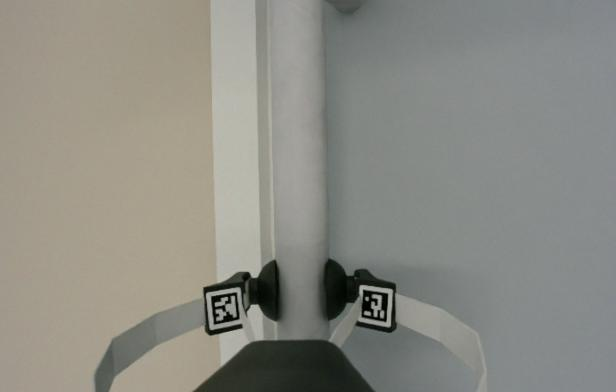

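Request:
{"name": "move", "arguments": {
  "r2": {"base":{"translate_m":-0.26,"strafe_m":0.099},"pace":"slow","contact_limits":{"translate_m":0.7}},
  "blocking": false,
  "cameras": []
}}

Request:
{"name": "wait", "arguments": {
  "seconds": 4,
  "cameras": ["r2_wrist_camera","r2_head_left_camera"]
}}

Scene clock: 173.20 s.
move: r2 moving
r1: as last shown
r1.base_tilt: forward=-1.6 right=+1.3
r1.lidar_m: 1.33 1.39 1.81 2.42 2.14 1.57 1.49 1.56 2.17 2.29 1.84 1.34
r1.motor_effort: lift_m=+23(24) arm_m=-4(4) wheel_0=+1(1) wheel_1=+0(0) wheel_2=+0(0)
r1.servo_current: wrist_yaw_rad=52(65) wrist_pitch_rad=33(46) wrist_roll_rad=52(72) gripper_m=46(52)
r1.wrist_depth_mm: - - - - 1118 - - / 1042 - - - 1118 - - / 1042 - - - 1138 - - / 1060 - - - 1138 - - / 1042 - - - 1118 - - / 1042 - 190 - 188 - - / 1042 143 - 136 1138 - -
r2.base_odometry: x=-3.639 y=-0.837 heading=-2.360
r2.turned_by_wheels: +0.000
r2.turned_by_imu: +0.000
r2.base_tilt: forward=-0.7 right=+0.0
r2.lidar_m: 0.80 1.21 2.31 2.44 3.51 1.56 3.36 2.50 2.43 1.08 0.80 0.77
r2.base_status: translate_m moving; strafe_m moving
r2.joint_positions: lift_m=+0.930 arm_m=+0.345 wrist_yaw_rad=+0.002 wrist_pitch_rad=+0.001 wrist_roll_rad=+0.000 gripper_m=-0.018
r2.joint_status: not commanded
r2.measured_speeds: translate_m=-0.050 strafe_m=+0.018 rotate_rad=+0.000 lift_m=+0.000 arm_m=+0.000 wrist_yaw_rad=+0.000 wrist_pitch_rad=+0.000 wrist_roll_rad=+0.000
r2.motor_effort: lift_m=+14(14) arm_m=-3(4) wheel_0=-8(10) wheel_1=-4(7) wheel_2=+11(14)
r2.servo_current: wrist_yaw_rad=33(59) wrist_pitch_rad=33(46) wrist_roll_rad=52(52) gripper_m=176(182)
r2.contact_limits: arm_m 0.1; translate_m 0.7
r2.hand_pose: x=+0.8045 y=-0.0868 z=+1.1082 quat_wxyz=(+1.000, +0.000, +0.001, +0.001) (m; r2's base frame)
r2.wrist_depth_mm: - 445 345 214 257 225 206 / - 442 345 215 260 227 - / - 445 349 218 263 234 208 / - 449 353 218 265 234 210 / - 455 375 219 265 231 211 / - 449 187 216 182 228 213 / - - 394 - 257 220 213
pictures: none
No camera images: "cameras" was empty.

Scene clock: 176.70 s.
earlier move: r2 done
r1.base_odometry: x=-0.757 y=+1.559 heading=-2.374
r1.turned_by_wheels: +0.000
r1.turned_by_imu: +0.000
r1.base_tilt: forward=-1.6 right=+1.3
r1.lidar_m: 1.33 1.39 1.82 2.42 2.15 1.56 1.49 1.58 2.21 2.26 1.84 1.35
r1.base_status: not commanded
r1.joint_positions: lift_m=+0.930 arm_m=+0.000 wrist_yaw_rad=+0.002 wrist_pitch_rad=+0.002 wrist_roll_rad=+0.000 gripper_m=+0.065
r1.joint_status: not commanded
r1.measured_speeds: all 0
r1.motor_effort: lift_m=+24(24) arm_m=-4(4) wheel_0=+1(1) wheel_1=+0(0) wheel_2=+0(0)
r1.servo_current: wrist_yaw_rad=52(72) wrist_pitch_rad=52(52) wrist_roll_rad=59(72) gripper_m=39(52)
r1.hand_pose: x=+0.4595 y=-0.0868 z=+1.1072 quat_wxyz=(+1.000, +0.000, +0.001, +0.001) (m; r1's base frame)
r1.wrist_depth_mm: - - - - 1078 - - / 1060 - - - 1138 - - / 1042 - - - 1118 - - / 1025 - - - 1138 - - / 1042 - - - 1160 - - / 1042 - 190 - 189 - - / 1060 142 - 137 1138 - -
r2.base_odometry: x=-3.397 y=-0.729 heading=-2.360
r2.turned_by_wheels: +0.000
r2.turned_by_imu: +0.000
r2.base_tilt: forward=-0.7 right=+0.1
r2.lidar_m: 1.06 1.58 2.36 2.49 1.51 1.26 3.27 2.44 2.38 1.42 1.06 1.03
r2.base_status: done
r2.joint_positions: lift_m=+0.930 arm_m=+0.345 wrist_yaw_rad=-0.001 wrist_pitch_rad=+0.001 wrist_roll_rad=+0.000 gripper_m=-0.019
r2.joint_status: not commanded
r2.measured_speeds: all 0
r2.motor_effort: lift_m=+14(14) arm_m=+4(5) wheel_0=-5(11) wheel_1=-5(7) wheel_2=+4(14)
r2.servo_current: wrist_yaw_rad=52(65) wrist_pitch_rad=46(46) wrist_roll_rad=46(59) gripper_m=98(182)
r2.contact_limits: arm_m 0.1; translate_m 0.7
r2.hand_pose: x=+0.8042 y=-0.0876 z=+1.1082 quat_wxyz=(+1.000, +0.000, +0.001, +0.000) (m; r2's base frame)
r2.wrist_depth_mm: - - - 564 - - - / - - - 569 462 - - / - - - 569 462 - - / - - - 574 462 - - / - - - 569 466 - - / - - 181 200 169 - - / - - - - - - -
wait: 3.50 of 4 s (r2 has come to rest)
pictures: r2_head_left_camera, r2_wrist_camera
Images, in order (width x height): r2_head_left_camera 420x672, r2_wrist_camera 616x392.

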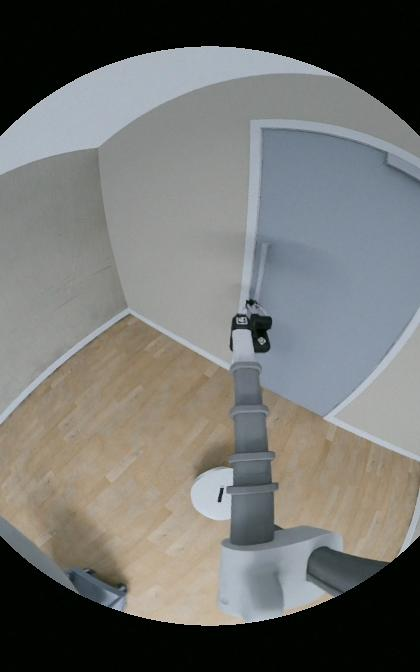

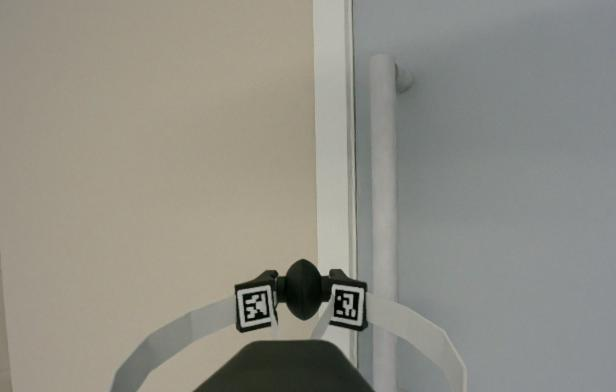

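Request:
{"name": "move", "arguments": {
  "r2": {"base":{"translate_m":0.2,"strafe_m":-0.075},"joints":{"gripper_m":0.055}},
  "blocking": false,
  "cameras": []
}}

Request:
{"name": "wait", "arguments": {
  "seconds": 2,
  "cameras": ["r2_wrist_camera"]
}}

Scene clock: 186.00 s.
move: r2 moving
r1: as last shown
r1.lidar_m: 1.35 1.40 1.83 2.42 2.16 1.56 1.49 1.55 2.20 2.27 1.84 1.37
r1.servo_current: wrist_yaw_rad=46(65) wrist_pitch_rad=46(46) wrist_roll_rad=39(59) gripper_m=46(46)
r1.wrist_depth_mm: - - - - 1098 - - / 1060 - - - 1160 - - / 1025 - - - 1138 - - / 1042 - - - 1138 - - / 1042 - - - 1160 - - / 1042 - 191 - 189 - - / 1042 143 - 136 1138 - -
r2.base_odometry: x=-3.428 y=-0.743 heading=-2.359
r2.turned_by_wheels: +0.000
r2.turned_by_imu: +0.001
r2.base_tilt: forward=-0.7 right=+0.1
r2.lidar_m: 1.01 1.54 2.36 2.53 1.56 1.26 3.25 2.44 2.36 1.38 1.04 1.00
r2.base_status: translate_m moving; strafe_m moving
r2.joint_positions: lift_m=+0.930 arm_m=+0.345 wrist_yaw_rad=-0.001 wrist_pitch_rad=+0.001 wrist_roll_rad=+0.000 gripper_m=+0.005
r2.joint_status: gripper_m moving
r2.measured_speeds: translate_m=+0.121 strafe_m=-0.044 rotate_rad=-0.002 lift_m=+0.000 arm_m=+0.000 wrist_yaw_rad=+0.000 wrist_pitch_rad=+0.000 wrist_roll_rad=+0.000
r2.motor_effort: lift_m=+14(14) arm_m=+5(5) wheel_0=+9(9) wheel_1=+6(7) wheel_2=-11(14)
r2.servo_current: wrist_yaw_rad=52(52) wrist_pitch_rad=39(46) wrist_roll_rad=52(59) gripper_m=78(124)
r2.contact_limits: arm_m 0.1
r2.hand_pose: x=+0.8042 y=-0.0876 z=+1.1082 quat_wxyz=(+1.000, +0.000, +0.001, +0.000) (m; r2's base frame)
r2.wrist_depth_mm: - - - 544 - - 389 / - - - 539 477 - 397 / - - - 544 433 - 394 / - - - 544 436 - 394 / - - - 549 439 - 394 / - - 185 192 173 - 397 / - - - - - - 397
pictures: none
No camera images: "cameras" was empty.

Scene clock: 187.60 s.
earlier move: r2 done
r1.base_odometry: x=-0.757 y=+1.559 heading=-2.374
r1.turned_by_wheels: +0.000
r1.turned_by_imu: +0.000
r1.base_tilt: forward=-1.6 right=+1.3
r1.lidar_m: 1.36 1.39 1.83 2.41 2.14 1.57 1.49 1.56 2.17 2.28 1.83 1.34
r1.base_status: not commanded
r1.joint_positions: lift_m=+0.930 arm_m=+0.000 wrist_yaw_rad=+0.002 wrist_pitch_rad=+0.002 wrist_roll_rad=+0.000 gripper_m=+0.065
r1.joint_status: not commanded
r1.measured_speeds: all 0
r1.motor_effort: lift_m=+23(24) arm_m=-4(4) wheel_0=+1(1) wheel_1=+0(1) wheel_2=+0(0)
r1.servo_current: wrist_yaw_rad=46(65) wrist_pitch_rad=39(52) wrist_roll_rad=72(72) gripper_m=39(46)
r1.hand_pose: x=+0.4595 y=-0.0868 z=+1.1072 quat_wxyz=(+1.000, +0.000, +0.001, +0.001) (m; r1's base frame)
r1.wrist_depth_mm: - - - - 1098 - - / 1078 - - - 1138 - - / 1042 - - - 1118 - - / 1042 - - - 1138 - - / 1078 - - - 1118 - - / 1042 - 190 - 189 - - / 1078 143 - 136 1098 - -
r2.base_odometry: x=-3.592 y=-0.817 heading=-2.360
r2.turned_by_wheels: +0.000
r2.turned_by_imu: +0.000
r2.base_tilt: forward=-0.7 right=+0.1
r2.lidar_m: 0.85 1.29 2.32 2.48 3.52 1.47 3.32 2.47 2.42 1.10 0.84 0.81
r2.base_status: done
r2.joint_positions: lift_m=+0.930 arm_m=+0.345 wrist_yaw_rad=-0.001 wrist_pitch_rad=+0.001 wrist_roll_rad=+0.000 gripper_m=+0.055
r2.joint_status: all done
r2.measured_speeds: all 0
r2.motor_effort: lift_m=+14(14) arm_m=+5(5) wheel_0=+4(11) wheel_1=+3(7) wheel_2=-3(14)
r2.servo_current: wrist_yaw_rad=46(59) wrist_pitch_rad=39(46) wrist_roll_rad=52(59) gripper_m=46(124)
r2.contact_limits: arm_m 0.1
r2.hand_pose: x=+0.8042 y=-0.0876 z=+1.1082 quat_wxyz=(+1.000, +0.000, +0.001, +0.000) (m; r2's base frame)
r2.wrist_depth_mm: - - 433 268 304 272 249 / - - 439 272 312 273 247 / - - 439 370 315 277 251 / - - 445 370 320 278 252 / - - 445 375 315 279 254 / - - 192 270 191 281 254 / - - 459 - 312 271 257
wait: 1.60 of 2 s (r2 has come to rest)
pictures: r2_wrist_camera
Images, in order (width x height): r2_wrist_camera 616x392.

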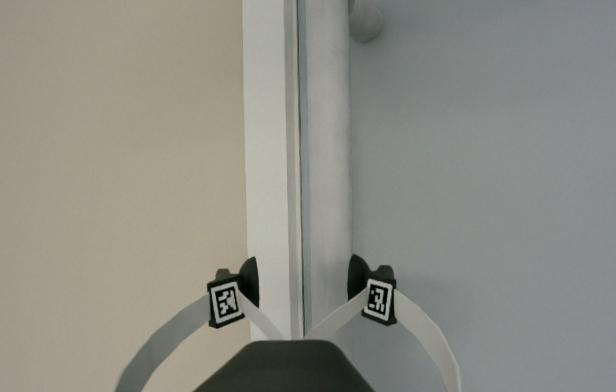

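Request:
{"name": "move", "arguments": {
  "r2": {"base":{"strafe_m":-0.015},"joints":{"gripper_m":0.06}},
  "blocking": false,
  "cameras": []
}}

Request:
{"name": "wait", "arguments": {
  "seconds": 0.5,
  "cameras": []
}}

Request:
{"name": "move", "arguments": {
  "r2": {"joints":{"arm_m":0.44},"pace":"slow","contact_limits":{"arm_m":0.1}},
  "blocking": false,
  "cameras": []
}}

Request:
{"name": "wait", "arguments": {
  "seconds": 1.5,
  "cameras": ["r2_wrist_camera"]
}}

Scene clock: 195.20 s.
move: r2 moving
r1: as last shown
r1.base_tilt: forward=-1.6 right=+1.2
r1.lidar_m: 1.35 1.39 1.83 2.42 2.12 1.58 1.49 1.56 2.17 2.27 1.82 1.31
r1.motor_effort: lift_m=+23(24) arm_m=-4(4) wheel_0=+0(1) wheel_1=+0(0) wheel_2=+0(0)
r1.servo_current: wrist_yaw_rad=39(65) wrist_pitch_rad=39(52) wrist_roll_rad=26(59) gripper_m=39(46)
r1.wrist_depth_mm: - - - - 1078 - - / 1025 - - - 1160 - - / 1008 - - - 1160 - - / 1060 - - - 1138 - - / 1042 - - - 1182 - - / 1060 - 190 - 189 - - / 1060 143 - 136 1138 - -
r2.base_odometry: x=-3.603 y=-0.807 heading=-2.360
r2.turned_by_wheels: +0.000
r2.turned_by_imu: +0.000
r2.base_tilt: forward=-0.7 right=+0.1
r2.lidar_m: 0.85 1.26 2.34 2.46 3.54 1.51 3.29 2.48 2.39 1.11 0.84 0.82
r2.base_status: strafe_m moving
r2.joint_positions: lift_m=+0.930 arm_m=+0.345 wrist_yaw_rad=-0.001 wrist_pitch_rad=+0.001 wrist_roll_rad=+0.000 gripper_m=+0.060
r2.joint_status: gripper_m moving
r2.measured_speeds: all 0
r2.motor_effort: lift_m=+14(14) arm_m=+4(5) wheel_0=+0(13) wheel_1=-3(10) wheel_2=+0(2)
r2.servo_current: wrist_yaw_rad=52(52) wrist_pitch_rad=46(46) wrist_roll_rad=46(65) gripper_m=59(78)
r2.contact_limits: arm_m 0.1
r2.hand_pose: x=+0.8042 y=-0.0876 z=+1.1082 quat_wxyz=(+1.000, +0.000, +0.001, +0.000) (m; r2's base frame)
r2.wrist_depth_mm: - - 424 304 303 264 242 / - - 421 332 306 266 240 / - - 430 332 309 268 241 / - - 430 338 310 271 246 / - - 445 336 304 272 248 / - - 195 268 191 273 249 / - 124 445 - 300 265 250
pictures: none
No camera images: "cameras" was empty.

Scene clock: 195.47 s.
earlier move: r2 done
r1.base_odometry: x=-0.757 y=+1.559 heading=-2.374
r1.turned_by_wheels: +0.000
r1.turned_by_imu: +0.000
r1.base_tilt: forward=-1.6 right=+1.3
r1.lidar_m: 1.36 1.39 1.81 2.40 2.15 1.56 1.50 1.57 2.19 2.29 1.81 1.35
r1.base_status: not commanded
r1.joint_positions: lift_m=+0.930 arm_m=+0.000 wrist_yaw_rad=+0.002 wrist_pitch_rad=+0.002 wrist_roll_rad=+0.000 gripper_m=+0.065
r1.joint_status: not commanded
r1.measured_speeds: all 0
r1.motor_effort: lift_m=+24(24) arm_m=-4(4) wheel_0=+0(1) wheel_1=+0(0) wheel_2=+0(0)
r1.servo_current: wrist_yaw_rad=59(65) wrist_pitch_rad=39(52) wrist_roll_rad=46(59) gripper_m=39(46)
r1.hand_pose: x=+0.4595 y=-0.0868 z=+1.1072 quat_wxyz=(+1.000, +0.000, +0.001, +0.001) (m; r1's base frame)
r1.wrist_depth_mm: - - - - 1098 - - / 1025 - - - 1138 - - / 1042 - - - 1138 - - / 1060 - - - 1138 - - / 1042 - - - 1138 - - / 1060 - 190 - 189 - - / 1060 143 - 136 1138 - -
r2.base_odometry: x=-3.603 y=-0.807 heading=-2.360
r2.turned_by_wheels: +0.000
r2.turned_by_imu: +0.000
r2.base_tilt: forward=-0.7 right=+0.1
r2.lidar_m: 0.85 1.25 2.33 2.46 3.54 1.50 3.31 2.47 2.40 1.12 0.84 0.81
r2.base_status: done
r2.joint_positions: lift_m=+0.930 arm_m=+0.345 wrist_yaw_rad=-0.001 wrist_pitch_rad=+0.001 wrist_roll_rad=+0.000 gripper_m=+0.060
r2.joint_status: all done
r2.measured_speeds: all 0
r2.motor_effort: lift_m=+14(14) arm_m=+4(5) wheel_0=+3(13) wheel_1=-4(10) wheel_2=+0(2)
r2.servo_current: wrist_yaw_rad=52(52) wrist_pitch_rad=39(46) wrist_roll_rad=39(65) gripper_m=52(78)
r2.contact_limits: arm_m 0.1
r2.hand_pose: x=+0.8042 y=-0.0876 z=+1.1082 quat_wxyz=(+1.000, +0.000, +0.001, +0.000) (m; r2's base frame)
r2.wrist_depth_mm: - - 424 303 303 266 242 / - - 424 330 304 267 240 / - - 427 334 309 270 242 / - - 433 338 307 270 247 / - - 449 342 304 271 248 / - - 196 268 191 272 248 / - 124 442 - 303 264 250
wait: 0.27 of 0.5 s (r2 has come to rest)
pictures: none
No camera images: "cameras" was empty.

Scene clock: 195.97 s.
move: r2 moving
r1: as last shown
r1.lidar_m: 1.36 1.39 1.85 2.42 2.16 1.56 1.50 1.57 2.16 2.27 1.82 1.32
r1.motor_effort: lift_m=+23(24) arm_m=-4(4) wheel_0=+1(1) wheel_1=+0(0) wheel_2=+0(0)
r1.servo_current: wrist_yaw_rad=46(65) wrist_pitch_rad=46(46) wrist_roll_rad=52(65) gripper_m=39(52)
r1.wrist_depth_mm: - - - - 1098 - - / 1060 - - - 1118 - - / 1042 - - - 1138 - - / 1042 - - - 1160 - - / 1042 - - - 1160 - - / 1060 - 190 - 189 - - / 1060 143 - 137 1160 - -
r2.base_odometry: x=-3.603 y=-0.807 heading=-2.360
r2.turned_by_wheels: +0.000
r2.turned_by_imu: +0.000
r2.base_tilt: forward=-0.7 right=+0.0
r2.lidar_m: 0.83 1.24 2.34 2.48 3.55 1.49 3.29 2.48 2.42 1.14 0.85 0.81
r2.base_status: not commanded
r2.joint_positions: lift_m=+0.930 arm_m=+0.357 wrist_yaw_rad=-0.001 wrist_pitch_rad=+0.001 wrist_roll_rad=+0.000 gripper_m=+0.060
r2.joint_status: arm_m moving
r2.measured_speeds: translate_m=+0.000 strafe_m=+0.000 rotate_rad=+0.000 lift_m=+0.000 arm_m=+0.049 wrist_yaw_rad=+0.000 wrist_pitch_rad=+0.000 wrist_roll_rad=+0.000
r2.motor_effort: lift_m=+14(15) arm_m=+8(10) wheel_0=+3(3) wheel_1=-5(5) wheel_2=+0(0)
r2.servo_current: wrist_yaw_rad=46(52) wrist_pitch_rad=52(52) wrist_roll_rad=46(52) gripper_m=52(59)
r2.contact_limits: arm_m 0.1
r2.hand_pose: x=+0.8167 y=-0.0876 z=+1.1082 quat_wxyz=(+1.000, +0.000, +0.001, +0.000) (m; r2's base frame)
r2.wrist_depth_mm: - - 407 262 293 256 235 / - 477 413 254 296 259 236 / - - 415 324 298 262 236 / - - 415 258 300 262 238 / - - 421 329 294 263 240 / - - 196 258 190 264 242 / - 124 433 - 298 256 242
pictures: none
No camera images: "cameras" was empty.

Scene clock: 197.47 s.
earlier move: r2 moving
r1.base_odometry: x=-0.757 y=+1.559 heading=-2.374
r1.turned_by_wheels: +0.000
r1.turned_by_imu: +0.000
r1.base_tilt: forward=-1.6 right=+1.3
r1.lidar_m: 1.34 1.37 1.86 2.42 2.15 1.56 1.50 1.57 2.15 2.28 1.82 1.34
r1.base_status: not commanded
r1.joint_positions: lift_m=+0.930 arm_m=+0.000 wrist_yaw_rad=+0.002 wrist_pitch_rad=+0.002 wrist_roll_rad=+0.000 gripper_m=+0.065
r1.joint_status: not commanded
r1.measured_speeds: all 0
r1.motor_effort: lift_m=+24(24) arm_m=-3(4) wheel_0=+0(1) wheel_1=+0(1) wheel_2=+0(0)
r1.servo_current: wrist_yaw_rad=46(65) wrist_pitch_rad=39(52) wrist_roll_rad=46(65) gripper_m=39(52)
r1.hand_pose: x=+0.4595 y=-0.0868 z=+1.1072 quat_wxyz=(+1.000, +0.000, +0.001, +0.001) (m; r1's base frame)
r1.wrist_depth_mm: - - - - 1118 - - / 1042 - - - 1118 - - / 1042 - - - 1138 - - / 1042 - - - 1138 - - / 1042 - - - 1138 - - / 1042 - 190 - 189 - - / 1060 143 - 136 1138 - -
r2.base_odometry: x=-3.603 y=-0.806 heading=-2.360
r2.turned_by_wheels: +0.000
r2.turned_by_imu: +0.000
r2.base_tilt: forward=-0.7 right=+0.0
r2.lidar_m: 0.85 1.26 2.34 2.50 3.56 1.49 3.27 2.46 2.41 1.11 0.83 0.83
r2.base_status: not commanded
r2.joint_positions: lift_m=+0.930 arm_m=+0.440 wrist_yaw_rad=-0.002 wrist_pitch_rad=+0.001 wrist_roll_rad=+0.000 gripper_m=+0.060
r2.joint_status: arm_m moving
r2.measured_speeds: all 0
r2.motor_effort: lift_m=+14(15) arm_m=+9(14) wheel_0=+3(4) wheel_1=-3(5) wheel_2=+0(1)
r2.servo_current: wrist_yaw_rad=39(65) wrist_pitch_rad=39(52) wrist_roll_rad=39(59) gripper_m=46(59)
r2.contact_limits: arm_m 0.1
r2.hand_pose: x=+0.8987 y=-0.0879 z=+1.1082 quat_wxyz=(+1.000, +0.000, +0.001, -0.001) (m; r2's base frame)
r2.wrist_depth_mm: - 384 291 171 223 195 178 / 477 392 293 178 225 196 180 / - 392 293 180 227 198 181 / - 399 297 173 228 200 182 / - 404 301 176 224 200 183 / - 413 196 174 196 201 183 / - 415 307 - 228 194 -
wait: 1.50 s; no rest
pictures: r2_wrist_camera
Images, in order (width x height): r2_wrist_camera 616x392.

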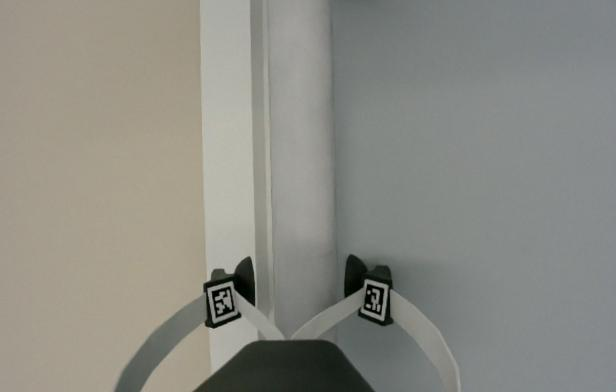

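Request:
{"name": "move", "arguments": {
  "blocking": false,
  "cameras": [],
  "r2": {"joints":{"arm_m":0.447},"contact_limits":{"arm_m":0.1},"pace":"slow"}
}}

Request:
{"name": "wait", "arguments": {
  "seconds": 1,
  "cameras": []
}}

Request:
{"name": "move", "arguments": {
  "blocking": false,
  "cameras": [],
  "r2": {"joints":{"gripper_m":-0.03}}
}}

Request:
{"name": "wait", "arguments": {
  "seconds": 1.5,
  "cameras": ["r2_wrist_camera"]
}}

Scene clock: 222.50 s.
earlier move: r2 done
move: r2 contact_stop
r1: as last shown
r1.lidar_m: 1.35 1.39 1.83 2.42 2.15 1.56 1.50 1.59 2.17 2.28 1.84 1.35
r1.motor_effort: lift_m=+24(24) arm_m=-3(4) wheel_0=+1(1) wheel_1=+0(0) wheel_2=+0(0)
r1.servo_current: wrist_yaw_rad=65(65) wrist_pitch_rad=39(46) wrist_roll_rad=59(59) gripper_m=46(46)
r1.wrist_depth_mm: - - - - 1098 - - / 1042 - - - 1098 - - / 1042 - - - 1138 - - / 1060 - - - 1118 - - / 1042 - - - 1138 - - / 1042 - 190 - 189 - - / 1060 143 - 136 1138 - -
r2.base_odometry: x=-3.603 y=-0.806 heading=-2.360
r2.turned_by_wheels: +0.000
r2.turned_by_imu: +0.001
r2.base_tilt: forward=-0.7 right=+0.0
r2.lidar_m: 0.85 1.28 2.36 2.45 3.56 1.51 3.30 2.48 2.41 1.11 0.84 0.80
r2.base_status: not commanded
r2.joint_positions: lift_m=+0.930 arm_m=+0.445 wrist_yaw_rad=-0.002 wrist_pitch_rad=+0.001 wrist_roll_rad=+0.000 gripper_m=+0.060
r2.joint_status: arm_m contact_stop
r2.measured_speeds: all 0
r2.on_its_own: arm_m is slack since a contact_stop
r2.motor_effort: lift_m=+14(14) arm_m=-1(17) wheel_0=+3(4) wheel_1=-2(3) wheel_2=+0(0)
r2.servo_current: wrist_yaw_rad=46(46) wrist_pitch_rad=39(39) wrist_roll_rad=52(59) gripper_m=52(59)
r2.contact_limits: arm_m 0.1
r2.hand_pose: x=+0.9040 y=-0.0881 z=+1.1082 quat_wxyz=(+1.000, +0.000, +0.001, -0.001) (m; r2's base frame)
r2.wrist_depth_mm: 462 375 283 165 217 191 175 / 462 379 285 167 220 192 177 / - 384 289 167 223 195 178 / 473 389 290 169 224 199 179 / - 394 293 170 225 196 180 / - 397 196 172 193 193 180 / - 402 300 - 224 191 181
pictures: none
No camera images: "cameras" was empty.

not run: a stop that you did not command came earlier in this reply.

not run: a stop that you did not command came earlier in this reply.

not run: a stop that you did not command came earlier in this reply.


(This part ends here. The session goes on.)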